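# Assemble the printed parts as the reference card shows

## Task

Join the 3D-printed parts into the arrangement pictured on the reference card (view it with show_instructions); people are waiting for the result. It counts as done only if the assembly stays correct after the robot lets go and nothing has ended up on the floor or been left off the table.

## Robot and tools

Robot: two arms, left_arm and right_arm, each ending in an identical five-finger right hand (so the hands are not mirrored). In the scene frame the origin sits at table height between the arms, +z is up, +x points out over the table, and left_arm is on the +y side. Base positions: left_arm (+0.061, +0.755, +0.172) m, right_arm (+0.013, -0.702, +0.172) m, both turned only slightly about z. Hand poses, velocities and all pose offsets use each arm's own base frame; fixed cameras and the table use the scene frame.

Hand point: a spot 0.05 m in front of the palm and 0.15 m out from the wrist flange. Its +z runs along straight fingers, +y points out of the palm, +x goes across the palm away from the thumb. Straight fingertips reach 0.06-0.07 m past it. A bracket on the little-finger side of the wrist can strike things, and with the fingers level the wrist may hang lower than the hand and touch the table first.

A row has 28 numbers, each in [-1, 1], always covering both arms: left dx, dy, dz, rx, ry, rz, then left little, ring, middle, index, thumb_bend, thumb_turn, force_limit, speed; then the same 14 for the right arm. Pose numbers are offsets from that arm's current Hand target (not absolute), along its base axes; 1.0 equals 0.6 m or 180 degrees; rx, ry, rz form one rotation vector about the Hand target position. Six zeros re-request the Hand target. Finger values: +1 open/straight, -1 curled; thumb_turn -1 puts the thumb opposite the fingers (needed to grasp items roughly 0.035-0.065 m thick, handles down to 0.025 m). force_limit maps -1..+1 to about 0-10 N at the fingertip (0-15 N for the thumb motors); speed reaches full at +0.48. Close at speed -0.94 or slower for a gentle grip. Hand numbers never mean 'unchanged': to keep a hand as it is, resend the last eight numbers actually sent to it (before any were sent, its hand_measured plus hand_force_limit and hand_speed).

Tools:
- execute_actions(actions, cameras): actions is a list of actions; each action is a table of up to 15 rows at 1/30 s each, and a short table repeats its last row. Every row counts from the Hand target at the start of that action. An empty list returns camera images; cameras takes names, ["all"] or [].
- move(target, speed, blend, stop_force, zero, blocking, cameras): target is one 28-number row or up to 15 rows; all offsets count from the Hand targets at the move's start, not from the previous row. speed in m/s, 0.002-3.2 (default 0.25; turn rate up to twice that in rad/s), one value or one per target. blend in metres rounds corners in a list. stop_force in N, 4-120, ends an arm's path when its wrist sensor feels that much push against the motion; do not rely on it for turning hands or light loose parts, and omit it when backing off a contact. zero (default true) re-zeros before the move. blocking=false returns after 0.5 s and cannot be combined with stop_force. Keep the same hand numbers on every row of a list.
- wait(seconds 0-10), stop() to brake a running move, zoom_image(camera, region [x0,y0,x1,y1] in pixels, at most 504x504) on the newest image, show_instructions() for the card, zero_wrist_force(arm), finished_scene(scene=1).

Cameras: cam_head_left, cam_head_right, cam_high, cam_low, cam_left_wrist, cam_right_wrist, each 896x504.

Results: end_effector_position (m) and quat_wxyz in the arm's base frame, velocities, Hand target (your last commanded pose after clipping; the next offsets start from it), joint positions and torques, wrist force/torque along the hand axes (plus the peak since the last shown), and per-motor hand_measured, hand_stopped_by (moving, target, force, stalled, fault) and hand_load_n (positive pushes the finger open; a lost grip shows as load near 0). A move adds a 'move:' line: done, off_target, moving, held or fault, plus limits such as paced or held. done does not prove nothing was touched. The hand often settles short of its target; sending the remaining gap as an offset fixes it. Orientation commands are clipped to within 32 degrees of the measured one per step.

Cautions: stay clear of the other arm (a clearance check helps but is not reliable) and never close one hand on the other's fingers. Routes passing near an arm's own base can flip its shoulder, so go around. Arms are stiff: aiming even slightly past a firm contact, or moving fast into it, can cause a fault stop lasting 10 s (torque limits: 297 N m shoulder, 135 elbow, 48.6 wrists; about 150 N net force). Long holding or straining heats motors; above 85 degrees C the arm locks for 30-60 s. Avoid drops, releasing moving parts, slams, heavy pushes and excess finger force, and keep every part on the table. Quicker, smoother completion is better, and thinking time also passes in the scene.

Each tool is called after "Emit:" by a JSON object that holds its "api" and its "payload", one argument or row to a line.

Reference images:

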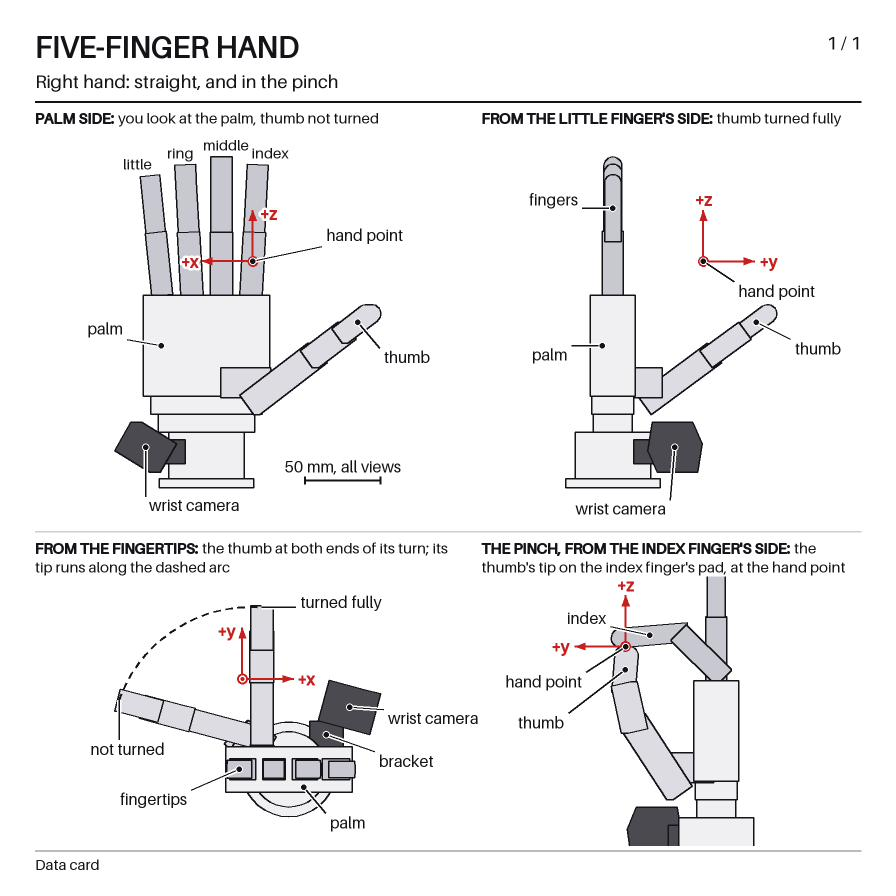

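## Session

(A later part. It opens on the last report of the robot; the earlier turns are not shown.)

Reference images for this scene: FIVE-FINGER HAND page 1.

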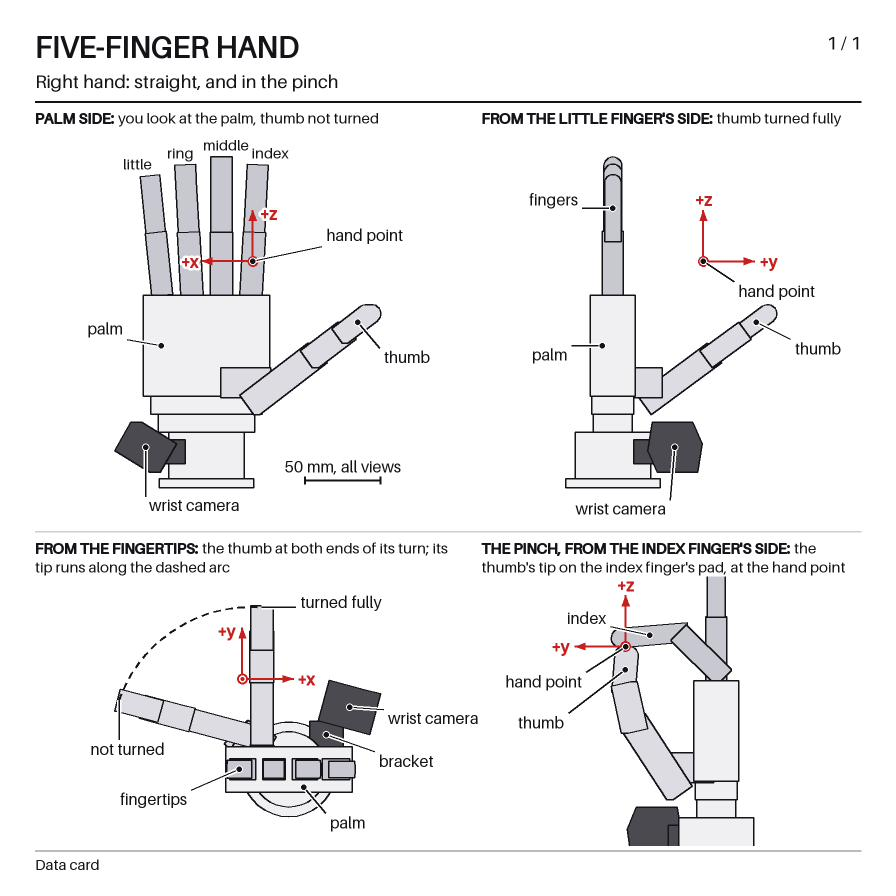

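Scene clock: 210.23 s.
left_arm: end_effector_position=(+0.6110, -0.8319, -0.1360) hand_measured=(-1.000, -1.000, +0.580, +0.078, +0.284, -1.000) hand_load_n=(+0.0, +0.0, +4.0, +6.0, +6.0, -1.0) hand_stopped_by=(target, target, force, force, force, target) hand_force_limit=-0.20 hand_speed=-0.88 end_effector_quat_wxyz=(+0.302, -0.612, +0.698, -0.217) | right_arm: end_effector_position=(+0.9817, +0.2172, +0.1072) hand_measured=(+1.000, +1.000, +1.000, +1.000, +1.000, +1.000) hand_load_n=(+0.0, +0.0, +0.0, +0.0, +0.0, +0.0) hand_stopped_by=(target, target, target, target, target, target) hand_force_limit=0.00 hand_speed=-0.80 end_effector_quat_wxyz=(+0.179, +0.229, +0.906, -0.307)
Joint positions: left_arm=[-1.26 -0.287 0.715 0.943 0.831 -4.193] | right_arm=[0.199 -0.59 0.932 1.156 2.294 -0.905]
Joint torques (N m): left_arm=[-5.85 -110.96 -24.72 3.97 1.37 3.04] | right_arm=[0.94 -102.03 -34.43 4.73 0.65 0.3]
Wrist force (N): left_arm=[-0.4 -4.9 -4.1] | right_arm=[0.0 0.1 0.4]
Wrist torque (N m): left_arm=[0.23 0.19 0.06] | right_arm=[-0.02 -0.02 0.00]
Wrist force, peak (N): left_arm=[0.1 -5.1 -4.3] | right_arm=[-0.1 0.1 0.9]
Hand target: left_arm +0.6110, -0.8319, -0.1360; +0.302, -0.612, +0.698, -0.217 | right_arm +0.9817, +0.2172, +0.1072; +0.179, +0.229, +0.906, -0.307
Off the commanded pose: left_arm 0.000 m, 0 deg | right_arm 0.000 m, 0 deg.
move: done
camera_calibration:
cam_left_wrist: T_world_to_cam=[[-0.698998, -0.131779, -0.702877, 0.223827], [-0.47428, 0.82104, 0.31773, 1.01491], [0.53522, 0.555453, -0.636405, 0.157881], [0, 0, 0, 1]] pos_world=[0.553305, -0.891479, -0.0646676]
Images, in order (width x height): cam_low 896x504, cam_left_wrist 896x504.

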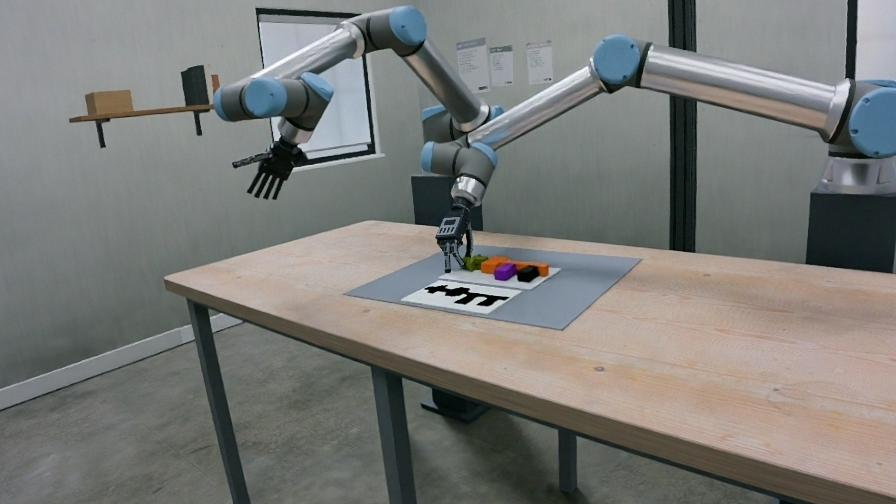

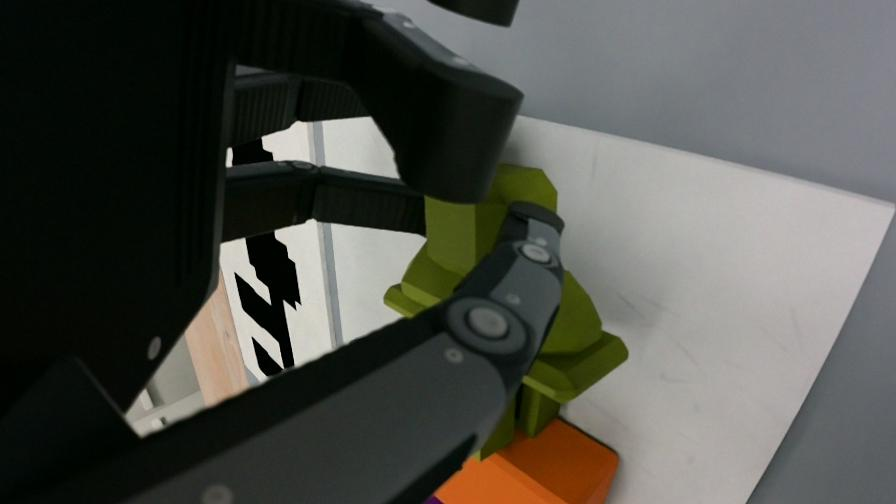

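Emit:
{"api": "move", "payload": {
  "target": [0,0,0,0,0,0,-1,-1,0.6,0.4,0.65,-1,-0.3,-0.8,0,0,0,0,0,0,1,1,1,1,1,1,0,-0.8]
}}

Emit:
{"api": "move", "payload": {
  "target": [
    [0,0,0.07,0,0,0,-1,-1,0.6,0.6,0.7,-1,-0.3,0,0,0,0,0,0,0,1,1,1,1,1,1,0,-0.8],
    [0.065,-0.05,0.22,-0.05,-0.008,0,-1,-1,0.6,0.6,0.7,-1,-0.3,0,0,0,0,0,0,0,1,1,1,1,1,1,0,-0.8]
  ],
  "speed": [0.06,0.2]
}}

Emit:
{"api": "move", "payload": {
  "target": [0,0,0,0,0,0,-1,-1,0.6,0.6,1,1,-0.3,0.3,0,0,0,0,0,0,1,1,1,1,1,1,0,-0.8],
  "cameras": ["cam_left_wrist","cam_low","cam_high"]
}}

Emit:
{"api": "zoom_image", "payload": {
  "camera": "cam_left_wrist",
  "region": [560, 250, 800, 504]
}}

Emit:
{"api": "zoom_image", "payload": {
  "camera": "cam_low",
  "region": [440, 240, 520, 290]
}}

Scene clock: 213.50 s.
left_arm: end_effector_position=(+0.6110, -0.8319, -0.1360) hand_measured=(-1.000, -1.000, +0.600, +0.400, +0.650, -1.000) hand_load_n=(+0.0, +0.0, +0.0, +0.0, +0.0, +0.0) hand_stopped_by=(target, target, target, target, target, target) hand_force_limit=-0.30 hand_speed=-0.80 end_effector_quat_wxyz=(+0.302, -0.612, +0.698, -0.217) | right_arm: end_effector_position=(+0.9817, +0.2172, +0.1072) hand_measured=(+1.000, +1.000, +1.000, +1.000, +1.000, +1.000) hand_load_n=(+0.0, +0.0, +0.0, +0.0, +0.0, -0.5) hand_stopped_by=(target, target, target, target, target, target) hand_force_limit=0.00 hand_speed=-0.80 end_effector_quat_wxyz=(+0.179, +0.229, +0.906, -0.307)
Joint positions: left_arm=[-1.26 -0.287 0.715 0.943 0.831 -4.193] | right_arm=[0.199 -0.59 0.932 1.156 2.294 -0.905]
Joint torques (N m): left_arm=[-3.31 -110.57 -26.48 4.36 1.28 1.96] | right_arm=[0.34 -103.5 -33.99 4.17 0.35 0.7]
Wrist force (N): left_arm=[0.0 -0.1 -1.7] | right_arm=[0.0 0.0 0.6]
Wrist torque (N m): left_arm=[-0.03 0.17 0.16] | right_arm=[-0.04 -0.01 -0.01]
Wrist force, peak (N): left_arm=[-0.4 -4.9 -4.4] | right_arm=[0.4 0.1 0.7]
Hand target: left_arm +0.6110, -0.8319, -0.1360; +0.302, -0.612, +0.698, -0.217 | right_arm +0.9817, +0.2172, +0.1072; +0.179, +0.229, +0.906, -0.307
Off the commanded pose: left_arm 0.000 m, 0 deg | right_arm 0.000 m, 0 deg.
move: done

Scene clock: 215.53 s.
left_arm: end_effector_position=(+0.6499, -0.8618, -0.0043) hand_measured=(-1.000, -1.000, +0.600, +0.600, +0.700, -1.000) hand_load_n=(+0.5, +0.0, +0.0, +0.0, +0.0, +0.0) hand_stopped_by=(target, target, target, target, target, target) hand_force_limit=-0.30 hand_speed=0.00 end_effector_quat_wxyz=(-0.262, +0.631, -0.675, +0.279) | right_arm: end_effector_position=(+0.9817, +0.2172, +0.1072) hand_measured=(+1.000, +1.000, +1.000, +1.000, +1.000, +1.000) hand_load_n=(+0.0, +0.0, +0.0, +0.0, -0.5, +0.0) hand_stopped_by=(target, target, target, target, target, target) hand_force_limit=0.00 hand_speed=-0.80 end_effector_quat_wxyz=(+0.179, +0.229, +0.906, -0.307)
Joint positions: left_arm=[-1.226 -0.411 0.683 0.92 0.866 -4.16] | right_arm=[0.199 -0.59 0.932 1.156 2.294 -0.905]
Joint torques (N m): left_arm=[9.1 -130.94 -46.32 0.75 2.72 4.16] | right_arm=[1.27 -104.76 -34.28 3.73 0.08 0.47]
Wrist force (N): left_arm=[-0.1 0.6 -1.2] | right_arm=[0.0 0.0 0.3]
Wrist torque (N m): left_arm=[-0.02 0.09 0.11] | right_arm=[-0.02 -0.01 -0.01]
Wrist force, peak (N): left_arm=[-0.1 -1.0 -1.9] | right_arm=[0.1 0.1 1.0]
Hand target: left_arm +0.6500, -0.8619, -0.0040; -0.261, +0.631, -0.675, +0.279 | right_arm +0.9817, +0.2172, +0.1072; +0.179, +0.229, +0.906, -0.307
Off the commanded pose: left_arm 0.000 m, 0 deg | right_arm 0.000 m, 0 deg.
move: done

Scene clock: 216.63 s.
left_arm: end_effector_position=(+0.6500, -0.8619, -0.0040) hand_measured=(-1.000, -1.000, +0.600, +0.600, +1.000, +1.000) hand_load_n=(+0.0, +0.0, +0.0, +0.0, +0.0, +0.0) hand_stopped_by=(target, target, target, target, target, target) hand_force_limit=-0.30 hand_speed=0.30 end_effector_quat_wxyz=(-0.261, +0.631, -0.675, +0.279) | right_arm: end_effector_position=(+0.9817, +0.2172, +0.1072) hand_measured=(+1.000, +1.000, +1.000, +1.000, +1.000, +1.000) hand_load_n=(+0.0, +0.0, +0.0, +0.0, +0.0, +0.0) hand_stopped_by=(target, target, target, target, target, target) hand_force_limit=0.00 hand_speed=-0.80 end_effector_quat_wxyz=(+0.179, +0.229, +0.906, -0.307)
Joint positions: left_arm=[-1.226 -0.411 0.683 0.92 0.866 -4.16] | right_arm=[0.199 -0.59 0.932 1.156 2.294 -0.905]
Joint torques (N m): left_arm=[7.63 -130.27 -45.54 1.16 2.75 3.96] | right_arm=[1.06 -101.96 -33.87 4.27 0.14 0.45]
Wrist force (N): left_arm=[-0.3 0.4 -1.3] | right_arm=[0.0 -0.1 0.2]
Wrist torque (N m): left_arm=[-0.04 0.13 0.09] | right_arm=[-0.03 -0.01 -0.01]
Wrist force, peak (N): left_arm=[-0.2 -0.1 -1.8] | right_arm=[0.1 0.0 0.8]
Hand target: left_arm +0.6500, -0.8619, -0.0040; -0.261, +0.631, -0.675, +0.279 | right_arm +0.9817, +0.2172, +0.1072; +0.179, +0.229, +0.906, -0.307
Off the commanded pose: left_arm 0.000 m, 0 deg | right_arm 0.000 m, 0 deg.
move: done
camera_calibration:
cam_left_wrist: T_world_to_cam=[[-0.681482, -0.24141, -0.690871, 0.234076], [-0.480406, 0.859721, 0.173466, 1.05285], [0.55208, 0.450113, -0.701859, 0.135626], [0, 0, 0, 1]] pos_world=[0.59044, -0.9097, 0.0742726]
Images, in order (width x height): cam_high 896x504, cam_low 896x504, cam_left_wrist 896x504.

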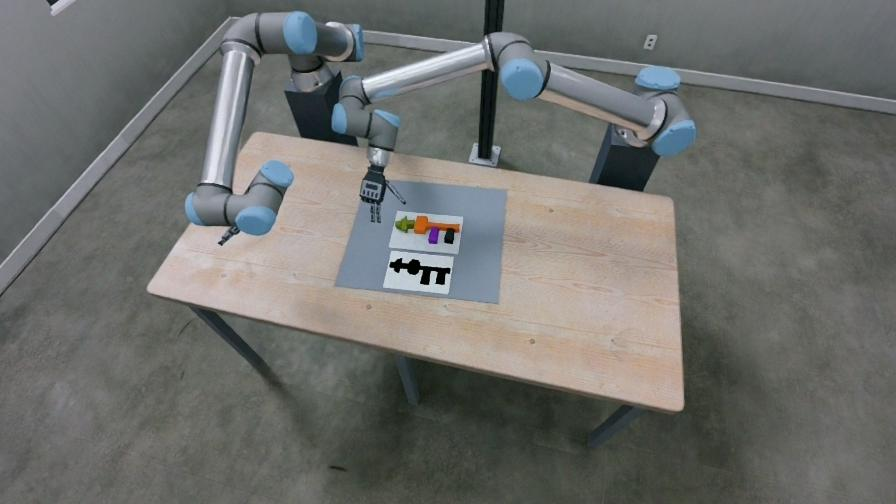

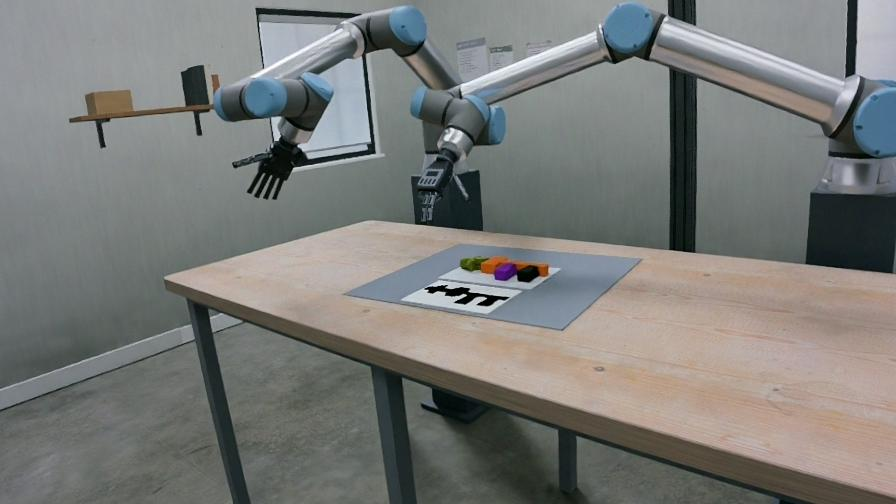

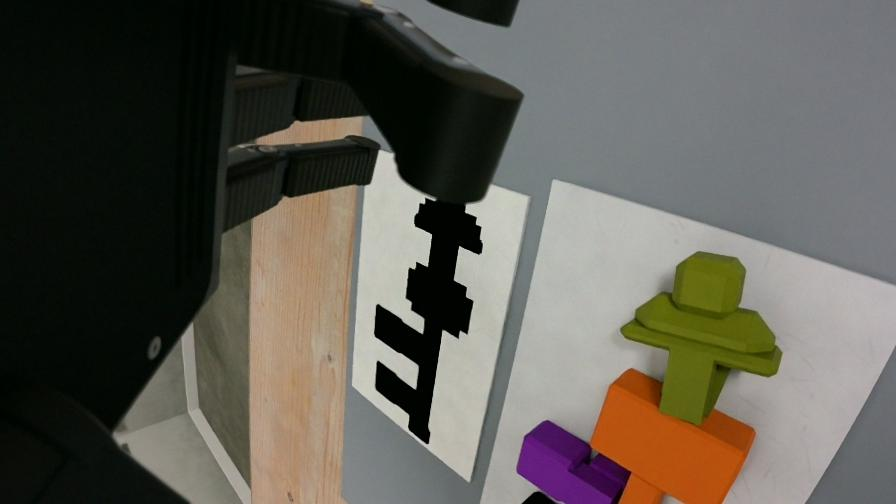

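Scaled by 1.984.

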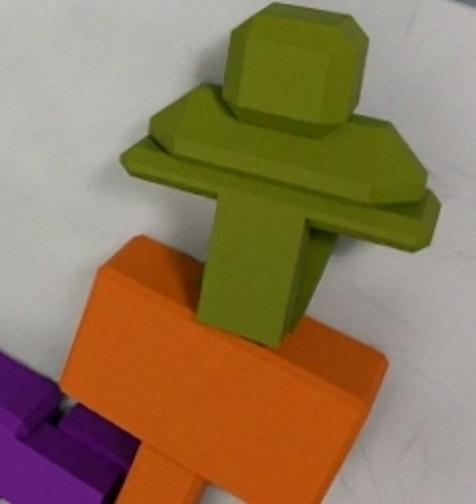

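Scaled by 6.300.

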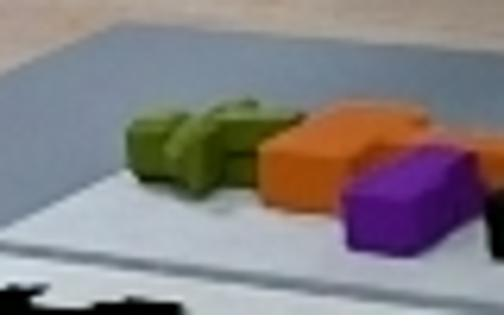

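Emit:
{"api": "move", "payload": {
  "target": [
    [-0.0467,0.0515,-0.13,0,0,0,-1,-1,0.6,0.6,0.75,-1,-0.3,0.3,0,0,0,0,0,0,1,1,1,1,1,1,0,-0.8],
    [-0.0467,0.0515,-0.2217,0,0,0,-1,-1,0.6,0.6,0.75,-1,-0.3,0.3,0,0,0,0,0,0,1,1,1,1,1,1,0,-0.8]
  ],
  "speed": [0.15,0.05],
  "stop_force": 8
}}

Emit:
{"api": "move", "payload": {
  "target": [-0.0333,0,0,0,0,0,-1,-1,0.6,0.6,0.75,-1,-0.3,0.3,0,0,0,0,0,0,1,1,1,1,1,1,0,-0.8],
  "speed": 0.03,
  "stop_force": 5,
  "cameras": ["cam_left_wrist","cam_low","cam_high"]
}}

Emit:
{"api": "zoom_image", "payload": {
  "camera": "cam_high",
  "region": [385, 205, 475, 250]
}}

Scene clock: 222.13 s.
left_arm: end_effector_position=(+0.6220, -0.8310, -0.1371) hand_measured=(-1.000, -1.000, +0.600, +0.600, +0.750, -1.000) hand_load_n=(+0.0, +0.0, +0.5, +0.0, +0.0, +0.0) hand_stopped_by=(target, target, target, target, target, target) hand_force_limit=-0.30 hand_speed=0.30 end_effector_quat_wxyz=(-0.261, +0.631, -0.675, +0.279) | right_arm: end_effector_position=(+0.9817, +0.2172, +0.1072) hand_measured=(+1.000, +1.000, +1.000, +1.000, +1.000, +1.000) hand_load_n=(-0.5, +0.0, +0.0, +0.0, +0.0, -0.5) hand_stopped_by=(target, target, target, target, target, target) hand_force_limit=0.00 hand_speed=-0.80 end_effector_quat_wxyz=(+0.179, +0.229, +0.906, -0.307)
Joint positions: left_arm=[-1.243 -0.382 0.877 0.71 0.86 -4.181] | right_arm=[0.199 -0.59 0.932 1.156 2.294 -0.905]
Joint torques (N m): left_arm=[-2.16 -103.36 -42.81 0.63 -4.72 2.57] | right_arm=[-1.34 -101.9 -34.95 4.91 0.14 0.71]
Wrist force (N): left_arm=[-0.6 0.6 -0.6] | right_arm=[0.2 0.1 0.8]
Wrist torque (N m): left_arm=[-0.05 0.13 0.32] | right_arm=[-0.03 -0.06 0.01]
Wrist force, peak (N): left_arm=[0.2 -0.6 -1.8] | right_arm=[0.2 0.1 0.8]
Hand target: left_arm +0.6220, -0.8310, -0.1371; -0.261, +0.631, -0.675, +0.279 | right_arm +0.9817, +0.2172, +0.1072; +0.179, +0.229, +0.906, -0.307
Off the commanded pose: left_arm 0.000 m, 0 deg | right_arm 0.000 m, 0 deg.
move: done

Scene clock: 223.77 s.
left_arm: end_effector_position=(+0.6020, -0.8310, -0.1371) hand_measured=(-1.000, -1.000, +0.600, +0.600, +0.750, -1.000) hand_load_n=(+0.0, +0.0, +0.0, +0.0, +0.0, +0.0) hand_stopped_by=(target, target, target, target, target, target) hand_force_limit=-0.30 hand_speed=0.30 end_effector_quat_wxyz=(-0.261, +0.631, -0.675, +0.279) | right_arm: end_effector_position=(+0.9817, +0.2172, +0.1072) hand_measured=(+1.000, +1.000, +1.000, +1.000, +1.000, +1.000) hand_load_n=(+0.0, +0.0, +0.0, +0.0, +0.0, +0.0) hand_stopped_by=(target, target, target, target, target, target) hand_force_limit=0.00 hand_speed=-0.80 end_effector_quat_wxyz=(+0.179, +0.229, +0.906, -0.307)
Joint positions: left_arm=[-1.263 -0.396 0.912 0.706 0.853 -4.205] | right_arm=[0.199 -0.59 0.932 1.156 2.294 -0.905]
Joint torques (N m): left_arm=[-10.54 -127.52 -23.73 0.94 -4.97 -3.6] | right_arm=[0.86 -101.98 -33.7 4.08 -0.08 0.77]
Wrist force (N): left_arm=[-0.3 0.4 -1.0] | right_arm=[0.1 0.1 0.6]
Wrist torque (N m): left_arm=[-0.06 0.08 0.34] | right_arm=[-0.03 -0.03 0.00]
Wrist force, peak (N): left_arm=[-0.1 0.5 -1.4] | right_arm=[0.0 0.0 0.9]
Hand target: left_arm +0.6020, -0.8310, -0.1371; -0.261, +0.631, -0.675, +0.279 | right_arm +0.9817, +0.2172, +0.1072; +0.179, +0.229, +0.906, -0.307
Off the commanded pose: left_arm 0.000 m, 0 deg | right_arm 0.000 m, 0 deg.
move: done
camera_calibration:
cam_left_wrist: T_world_to_cam=[[-0.681482, -0.24141, -0.690871, 0.116939], [-0.480406, 0.859721, 0.173466, 1.0263], [0.55208, 0.450113, -0.701859, 0.0548703], [0, 0, 0, 1]] pos_world=[0.54244, -0.8788, -0.0587274]
Images, in order (width x height): cam_high 896x504, cam_low 896x504, cam_left_wrist 896x504.

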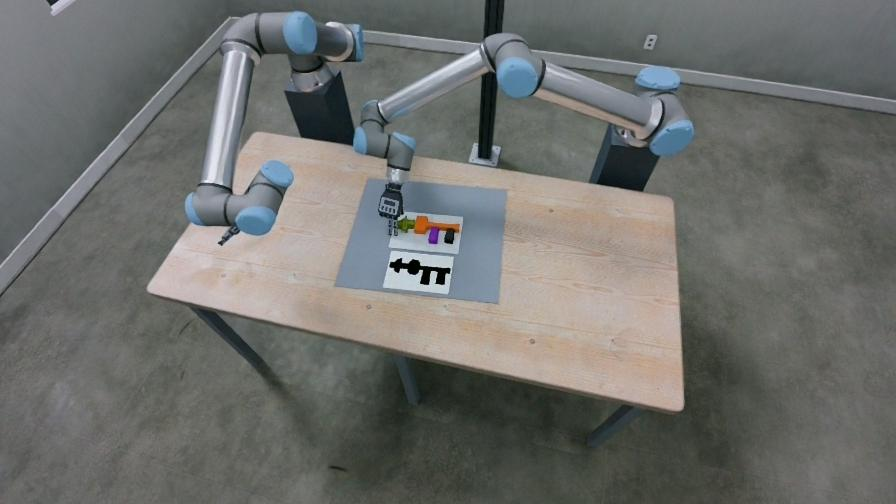

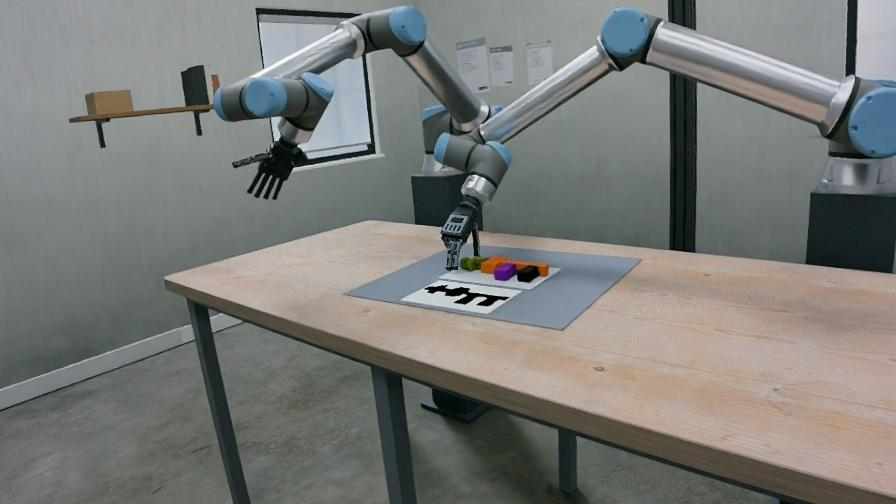

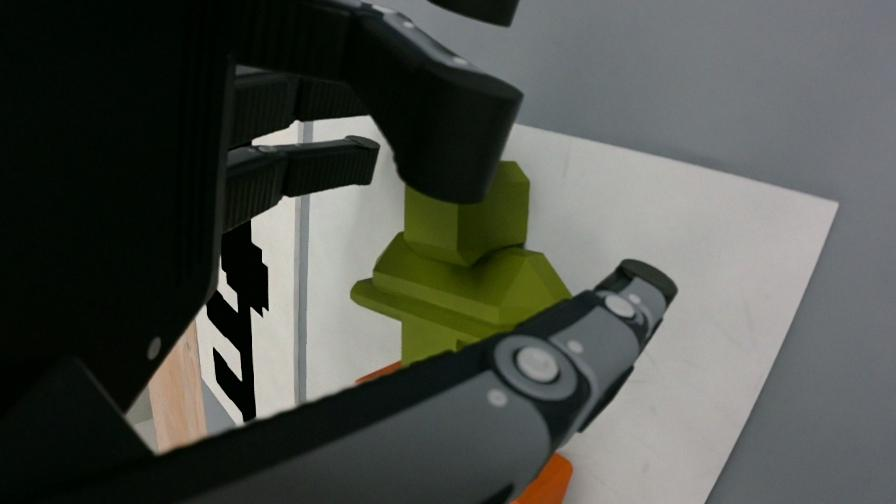

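Scaled by 5.600.

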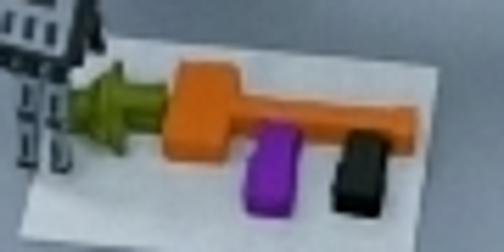

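Emit:
{"api": "move", "payload": {
  "target": [-0.0233,0,0,0,0,0,-1,-1,0.6,0.6,0.75,-1,-0.3,0.3,0,0,0,0,0,0,1,1,1,1,1,1,0,-0.8],
  "speed": 0.03,
  "stop_force": 5,
  "cameras": ["cam_left_wrist","cam_high"]
}}

Emit:
{"api": "zoom_image", "payload": {
  "camera": "cam_high",
  "region": [385, 205, 475, 250]
}}

Scene clock: 225.67 s.
left_arm: end_effector_position=(+0.5880, -0.8310, -0.1371) hand_measured=(-1.000, -1.000, +0.600, +0.600, +0.750, -1.000) hand_load_n=(+0.0, +0.0, +0.5, +0.0, +0.0, +0.0) hand_stopped_by=(target, target, target, target, target, target) hand_force_limit=-0.30 hand_speed=0.30 end_effector_quat_wxyz=(-0.261, +0.631, -0.675, +0.279) | right_arm: end_effector_position=(+0.9817, +0.2172, +0.1072) hand_measured=(+1.000, +1.000, +1.000, +1.000, +1.000, +1.000) hand_load_n=(+0.0, +0.0, +0.0, +0.0, -0.5, +0.0) hand_stopped_by=(target, target, target, target, target, target) hand_force_limit=0.00 hand_speed=-0.80 end_effector_quat_wxyz=(+0.179, +0.229, +0.906, -0.307)
Joint positions: left_arm=[-1.277 -0.406 0.935 0.704 0.848 -4.223] | right_arm=[0.199 -0.59 0.932 1.156 2.294 -0.905]
Joint torques (N m): left_arm=[-11.47 -127.07 -23.68 0.75 -5.17 -3.59] | right_arm=[-0.32 -103.04 -35.47 4.05 0.46 0.21]
Wrist force (N): left_arm=[-0.4 0.1 -0.7] | right_arm=[0.0 0.2 0.7]
Wrist torque (N m): left_arm=[-0.11 0.10 0.33] | right_arm=[-0.02 -0.02 0.01]
Wrist force, peak (N): left_arm=[-0.1 0.2 -1.4] | right_arm=[0.1 -0.1 0.8]
Hand target: left_arm +0.5880, -0.8310, -0.1371; -0.261, +0.631, -0.675, +0.279 | right_arm +0.9817, +0.2172, +0.1072; +0.179, +0.229, +0.906, -0.307
Off the commanded pose: left_arm 0.000 m, 0 deg | right_arm 0.000 m, 0 deg.
move: done
camera_calibration:
cam_left_wrist: T_world_to_cam=[[-0.681482, -0.24141, -0.690871, 0.107398], [-0.480406, 0.859721, 0.173466, 1.01958], [0.55208, 0.450113, -0.701859, 0.0625995], [0, 0, 0, 1]] pos_world=[0.52844, -0.8788, -0.0587274]
Images, in order (width x height): cam_high 896x504, cam_left_wrist 896x504.

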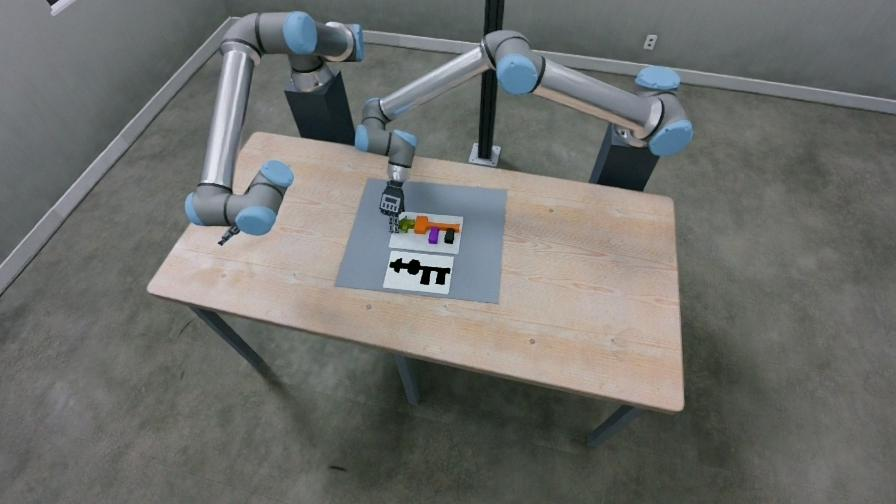

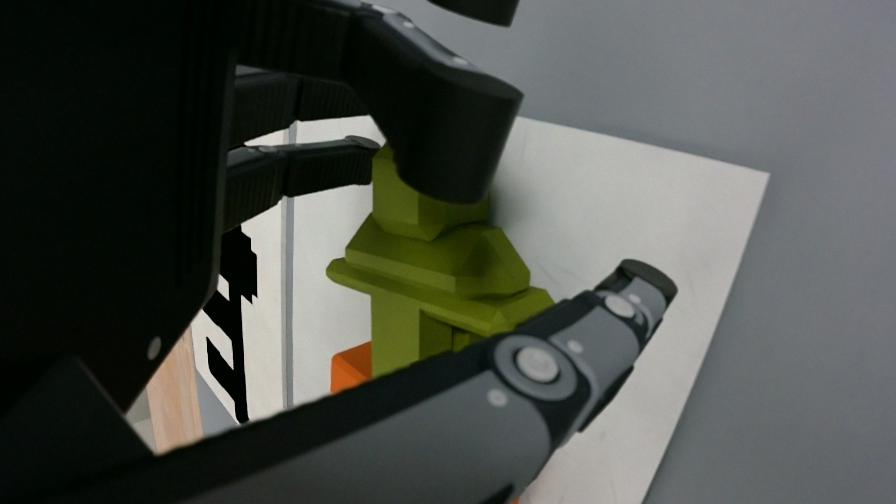

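Scaled by 5.600.

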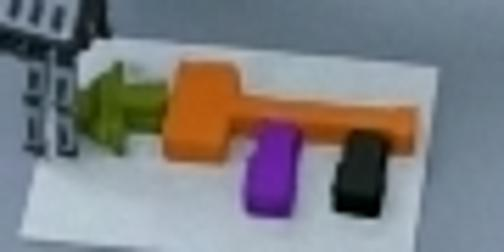

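Emit:
{"api": "move", "payload": {
  "target": [-0.0183,0,0,0,0,0,-1,-1,0.6,0.6,0.75,-1,-0.3,0.3,0,0,0,0,0,0,1,1,1,1,1,1,0,-0.8],
  "speed": 0.02,
  "stop_force": 6,
  "cameras": ["cam_left_wrist","cam_high"]
}}

Emit:
{"api": "zoom_image", "payload": {
  "camera": "cam_high",
  "region": [385, 205, 475, 250]
}}

Scene clock: 227.83 s.
left_arm: end_effector_position=(+0.5770, -0.8310, -0.1371) hand_measured=(-1.000, -1.000, +0.600, +0.600, +0.750, -1.000) hand_load_n=(+0.0, +0.5, +0.0, +0.0, +0.0, +0.0) hand_stopped_by=(target, target, target, target, target, target) hand_force_limit=-0.30 hand_speed=0.30 end_effector_quat_wxyz=(-0.261, +0.631, -0.675, +0.279) | right_arm: end_effector_position=(+0.9817, +0.2172, +0.1072) hand_measured=(+1.000, +1.000, +1.000, +1.000, +1.000, +1.000) hand_load_n=(+0.0, +0.0, +0.0, +0.0, +0.0, -0.5) hand_stopped_by=(target, target, target, target, target, target) hand_force_limit=0.00 hand_speed=-0.80 end_effector_quat_wxyz=(+0.179, +0.229, +0.906, -0.307)
Joint positions: left_arm=[-1.288 -0.413 0.952 0.703 0.845 -4.237] | right_arm=[0.199 -0.59 0.932 1.156 2.294 -0.905]
Joint torques (N m): left_arm=[-10.43 -127.32 -22.84 0.87 -5.27 -3.85] | right_arm=[-1.19 -101.86 -33.24 4.34 -0.23 0.61]
Wrist force (N): left_arm=[-0.3 0.2 -1.1] | right_arm=[0.1 0.0 0.8]
Wrist torque (N m): left_arm=[-0.07 0.12 0.33] | right_arm=[-0.05 -0.03 0.00]
Wrist force, peak (N): left_arm=[-0.5 0.5 -1.2] | right_arm=[0.1 0.0 0.8]
Hand target: left_arm +0.5770, -0.8310, -0.1371; -0.261, +0.631, -0.675, +0.279 | right_arm +0.9817, +0.2172, +0.1072; +0.179, +0.229, +0.906, -0.307
Off the commanded pose: left_arm 0.000 m, 0 deg | right_arm 0.000 m, 0 deg.
move: done
camera_calibration:
cam_left_wrist: T_world_to_cam=[[-0.681482, -0.24141, -0.690871, 0.0999018], [-0.480406, 0.859721, 0.173466, 1.01429], [0.55208, 0.450113, -0.701859, 0.0686723], [0, 0, 0, 1]] pos_world=[0.51744, -0.8788, -0.0587274]
Images, in order (width x height): cam_high 896x504, cam_left_wrist 896x504.

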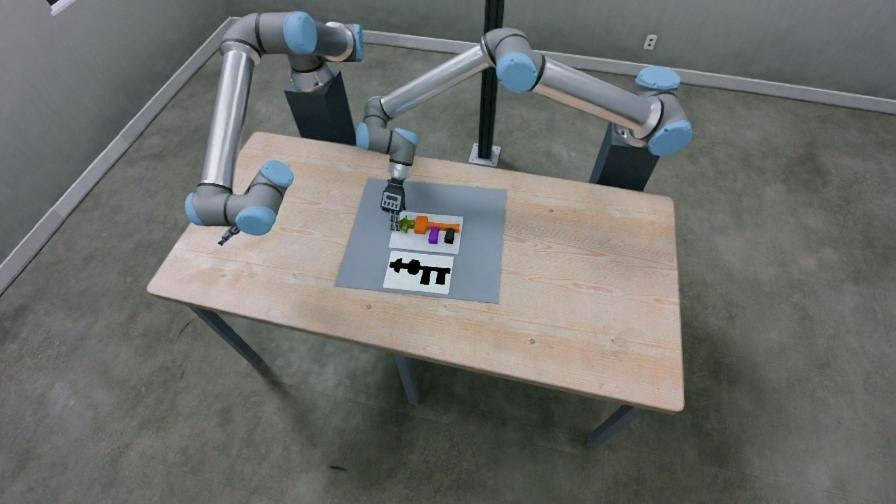

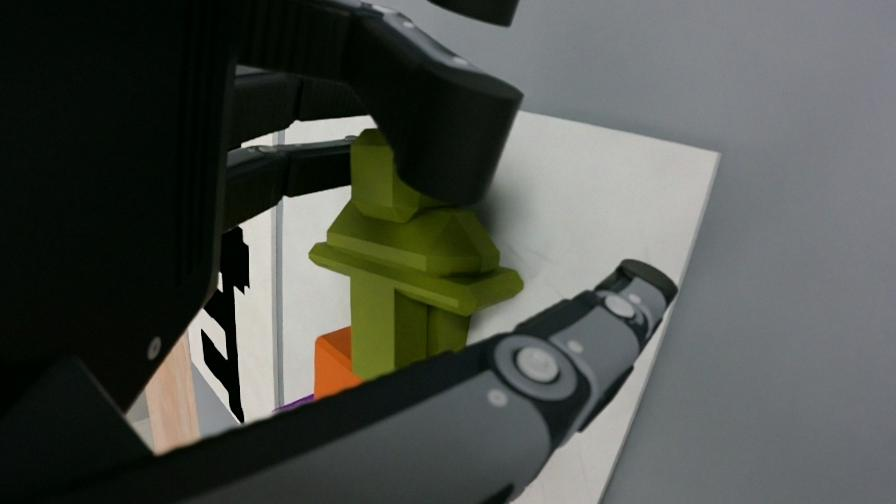

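Scaled by 5.600.

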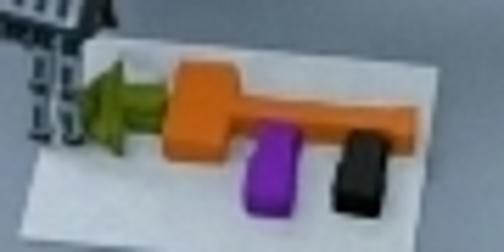

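Emit:
{"api": "move", "payload": {
  "target": [-0.0167,0,0,0,0,0,-1,-1,0.6,0.6,0.75,-1,-0.3,0.3,0,0,0,0,0,0,1,1,1,1,1,1,0,-0.8],
  "speed": 0.02,
  "stop_force": 6,
  "cameras": ["cam_left_wrist","cam_high"]
}}

Emit:
{"api": "zoom_image", "payload": {
  "camera": "cam_high",
  "region": [385, 205, 475, 250]
}}

Scene clock: 230.27 s.
left_arm: end_effector_position=(+0.5675, -0.8311, -0.1370) hand_measured=(-1.000, -1.000, +0.600, +0.600, +0.750, -1.000) hand_load_n=(+0.0, +0.0, +0.0, +8.0, +0.0, +0.0) hand_stopped_by=(target, target, target, target, target, target) hand_force_limit=-0.30 hand_speed=0.30 end_effector_quat_wxyz=(-0.261, +0.631, -0.675, +0.279) | right_arm: end_effector_position=(+0.9817, +0.2172, +0.1072) hand_measured=(+1.000, +1.000, +1.000, +1.000, +1.000, +1.000) hand_load_n=(+0.0, +0.0, +0.0, +0.0, +0.0, +0.0) hand_stopped_by=(target, target, target, target, target, target) hand_force_limit=0.00 hand_speed=-0.80 end_effector_quat_wxyz=(+0.179, +0.229, +0.906, -0.307)
Joint positions: left_arm=[-1.298 -0.419 0.967 0.703 0.841 -4.25] | right_arm=[0.199 -0.59 0.932 1.156 2.294 -0.905]
Joint torques (N m): left_arm=[10.12 -98.41 -33.53 5.27 -0.36 4.11] | right_arm=[-0.79 -102.52 -33.55 4.44 0.07 0.68]
Wrist force (N): left_arm=[10.8 -4.4 3.5] | right_arm=[-0.1 0.2 0.5]
Wrist torque (N m): left_arm=[0.06 0.82 0.68] | right_arm=[0.00 0.00 0.00]
Wrist force, peak (N): left_arm=[12.6 -5.3 4.2] | right_arm=[0.1 -0.3 0.9]
Hand target: left_arm +0.5675, -0.8311, -0.1370; -0.261, +0.631, -0.675, +0.279 (not the last commanded pose) | right_arm +0.9817, +0.2172, +0.1072; +0.179, +0.229, +0.906, -0.307
Off the commanded pose: left_arm 0.001 m, 0 deg | right_arm 0.000 m, 0 deg.
move: contact (left_arm)
camera_calibration:
cam_left_wrist: T_world_to_cam=[[-0.681338, -0.241608, -0.690944, 0.0932219], [-0.480505, 0.859719, 0.1732, 1.00983], [0.552171, 0.45001, -0.701853, 0.0738958], [0, 0, 0, 1]] pos_world=[0.50794, -0.8789, -0.0586275]
Images, in order (width x height): cam_high 896x504, cam_left_wrist 896x504.

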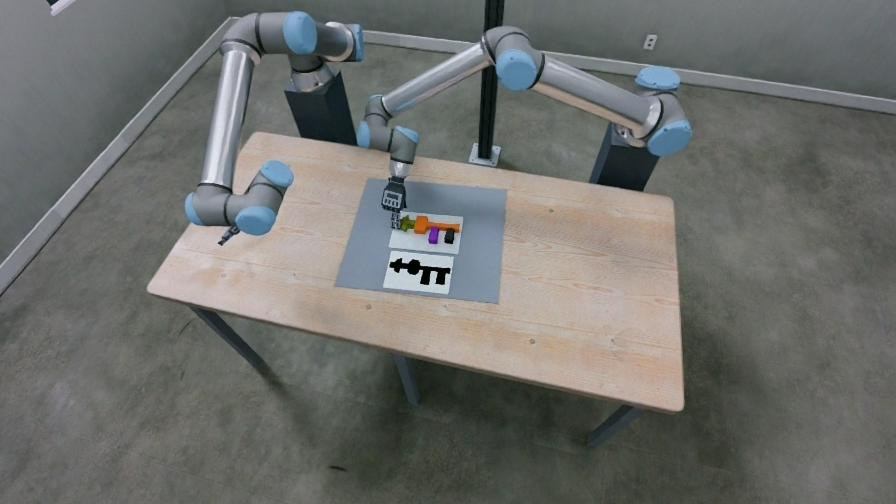

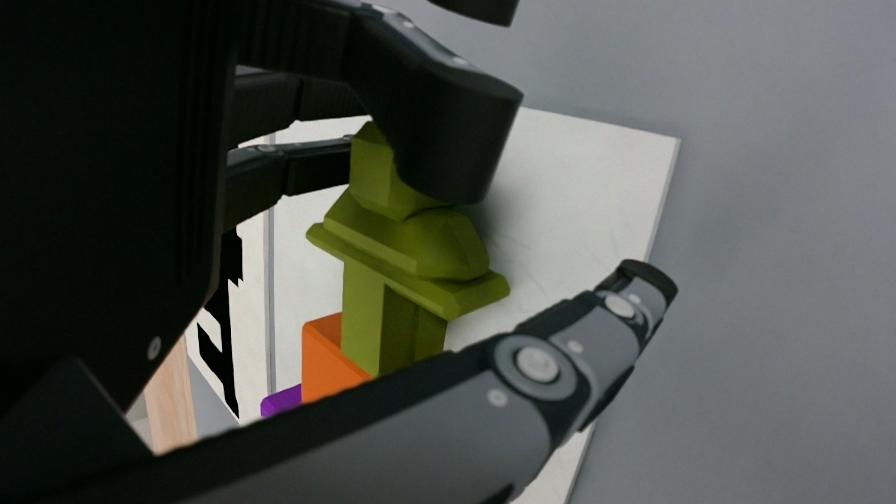

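Scaled by 5.600.

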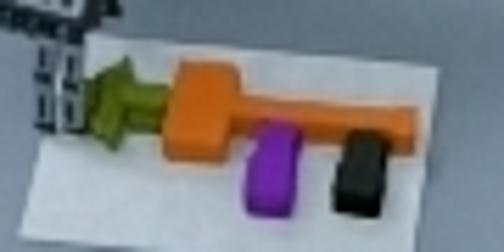

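Emit:
{"api": "move", "payload": {
  "target": [
    [0.03,0,0,0,0,0,-1,-1,0.6,0.6,0.75,-1,-0.3,0.3,0,0,0,0,0,0,1,1,1,1,1,1,0,-0.8],
    [0.05,0,0.06,0,0,0,-1,-1,0.6,0.6,0.75,-1,-0.3,0.3,0,0,0,0,0,0,1,1,1,1,1,1,0,-0.8],
    [0.1375,-0.05,0.2217,0,0,0,-1,-1,0.6,0.6,0.75,-1,-0.3,0.3,0,0,0,0,0,0,1,1,1,1,1,1,0,-0.8]
  ],
  "speed": [0.06,0.12,0.2],
  "blend": [0.005,0.02,0]
}}

Emit:
{"api": "move", "payload": {
  "target": [0,0,0,0,0,0,-1,-1,0.6,0.6,1,1,-0.3,0.3,0,0,0,0,0,0,1,1,1,1,1,1,0,-0.8],
  "cameras": ["cam_left_wrist","cam_low","cam_high"]
}}

Emit:
{"api": "zoom_image", "payload": {
  "camera": "cam_left_wrist",
  "region": [560, 250, 800, 504]
}}

Emit:
{"api": "zoom_image", "payload": {
  "camera": "cam_low",
  "region": [440, 240, 520, 290]
}}

Scene clock: 233.33 s.
left_arm: end_effector_position=(+0.6500, -0.8611, -0.0040) hand_measured=(-1.000, -1.000, +0.600, +0.600, +0.750, -1.000) hand_load_n=(+0.0, +0.5, +0.0, +0.0, +0.0, +0.0) hand_stopped_by=(target, target, target, target, target, target) hand_force_limit=-0.30 hand_speed=0.30 end_effector_quat_wxyz=(-0.261, +0.631, -0.675, +0.279) | right_arm: end_effector_position=(+0.9817, +0.2172, +0.1072) hand_measured=(+1.000, +1.000, +1.000, +1.000, +1.000, +1.000) hand_load_n=(+0.0, +0.0, +0.0, +0.0, +0.0, +0.0) hand_stopped_by=(target, target, target, target, target, target) hand_force_limit=0.00 hand_speed=-0.80 end_effector_quat_wxyz=(+0.179, +0.229, +0.906, -0.307)
Joint positions: left_arm=[-1.226 -0.413 0.687 0.918 0.866 -4.16] | right_arm=[0.199 -0.59 0.932 1.156 2.294 -0.905]
Joint torques (N m): left_arm=[8.1 -105.41 -46.08 5.2 3.24 2.48] | right_arm=[0.14 -100.63 -33.58 4.5 0.12 0.19]
Wrist force (N): left_arm=[-0.4 -0.1 -1.7] | right_arm=[0.2 0.2 0.6]
Wrist torque (N m): left_arm=[-0.09 0.15 0.07] | right_arm=[0.00 -0.05 0.01]
Wrist force, peak (N): left_arm=[11.6 -5.0 3.3] | right_arm=[0.0 0.0 0.8]
Hand target: left_arm +0.6500, -0.8611, -0.0040; -0.261, +0.631, -0.675, +0.279 | right_arm +0.9817, +0.2172, +0.1072; +0.179, +0.229, +0.906, -0.307
Off the commanded pose: left_arm 0.000 m, 0 deg | right_arm 0.000 m, 0 deg.
move: done; blend cut to 0.019 m at target 2

Scene clock: 234.43 s.
left_arm: end_effector_position=(+0.6500, -0.8611, -0.0040) hand_measured=(-1.000, -1.000, +0.600, +0.600, +1.000, +1.000) hand_load_n=(+0.0, +0.0, +0.0, +0.0, +0.0, +0.0) hand_stopped_by=(target, target, target, target, target, target) hand_force_limit=-0.30 hand_speed=0.30 end_effector_quat_wxyz=(-0.261, +0.631, -0.675, +0.279) | right_arm: end_effector_position=(+0.9817, +0.2172, +0.1072) hand_measured=(+1.000, +1.000, +1.000, +1.000, +1.000, +1.000) hand_load_n=(+0.0, +0.0, +0.0, +0.0, +0.0, +0.0) hand_stopped_by=(target, target, target, target, target, target) hand_force_limit=0.00 hand_speed=-0.80 end_effector_quat_wxyz=(+0.179, +0.229, +0.906, -0.307)
Joint positions: left_arm=[-1.226 -0.413 0.687 0.918 0.866 -4.16] | right_arm=[0.199 -0.59 0.932 1.156 2.294 -0.905]
Joint torques (N m): left_arm=[7.77 -106.11 -45.7 4.86 2.57 -2.11] | right_arm=[0.22 -101 -34.25 4.08 -0.14 0.53]
Wrist force (N): left_arm=[-0.3 0.2 -1.9] | right_arm=[0.0 0.1 0.4]
Wrist torque (N m): left_arm=[-0.03 0.14 0.08] | right_arm=[-0.02 -0.01 0.00]
Wrist force, peak (N): left_arm=[-0.3 0.2 -1.9] | right_arm=[-0.1 0.2 0.9]
Hand target: left_arm +0.6500, -0.8611, -0.0040; -0.261, +0.631, -0.675, +0.279 | right_arm +0.9817, +0.2172, +0.1072; +0.179, +0.229, +0.906, -0.307
Off the commanded pose: left_arm 0.000 m, 0 deg | right_arm 0.000 m, 0 deg.
move: done
camera_calibration:
cam_left_wrist: T_world_to_cam=[[-0.681442, -0.24152, -0.690873, 0.234215], [-0.480401, 0.85976, 0.173283, 1.0522], [0.552134, 0.449978, -0.701903, 0.135185], [0, 0, 0, 1]] pos_world=[0.59044, -0.9089, 0.0743724]
Images, in order (width x height): cam_high 896x504, cam_low 896x504, cam_left_wrist 896x504.

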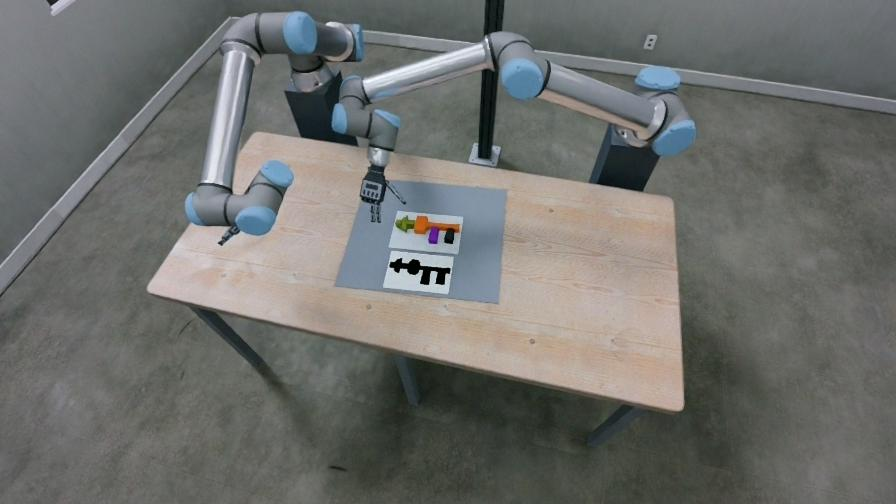

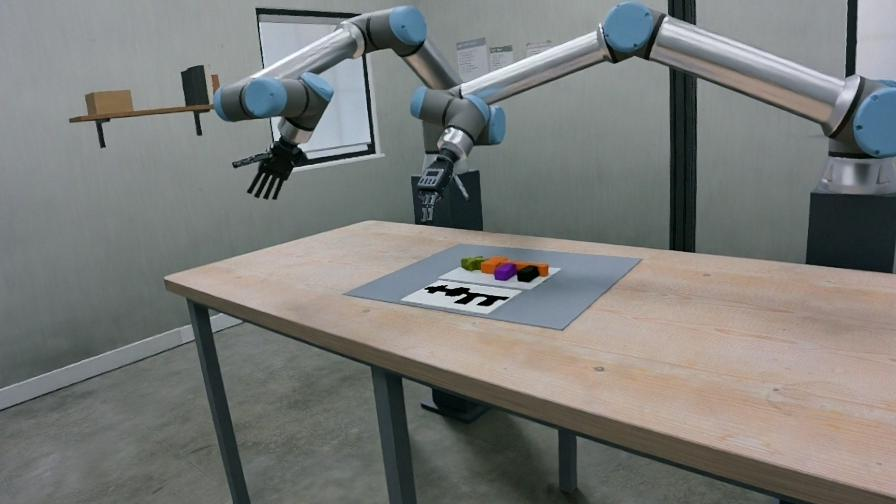

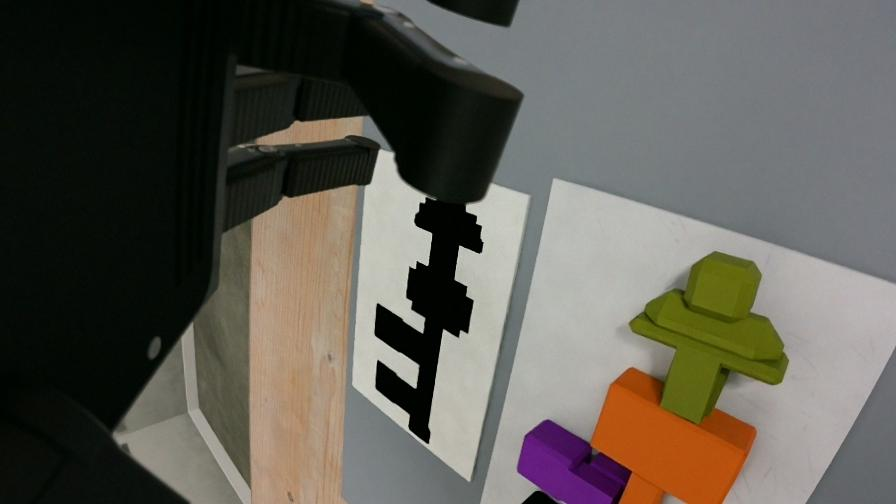

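Scaled by 1.984.

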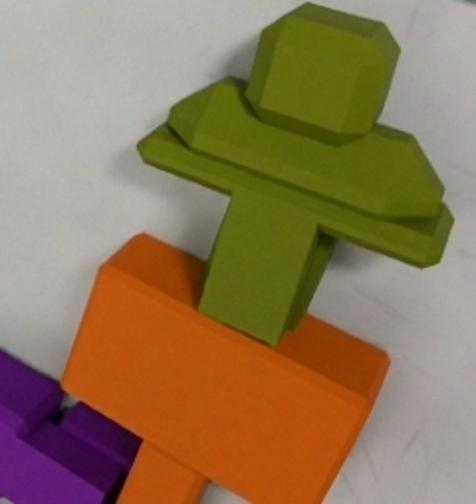

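Scaled by 6.300.

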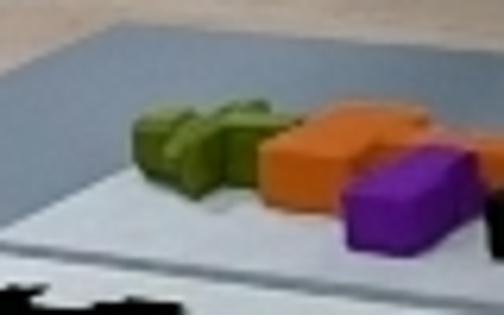

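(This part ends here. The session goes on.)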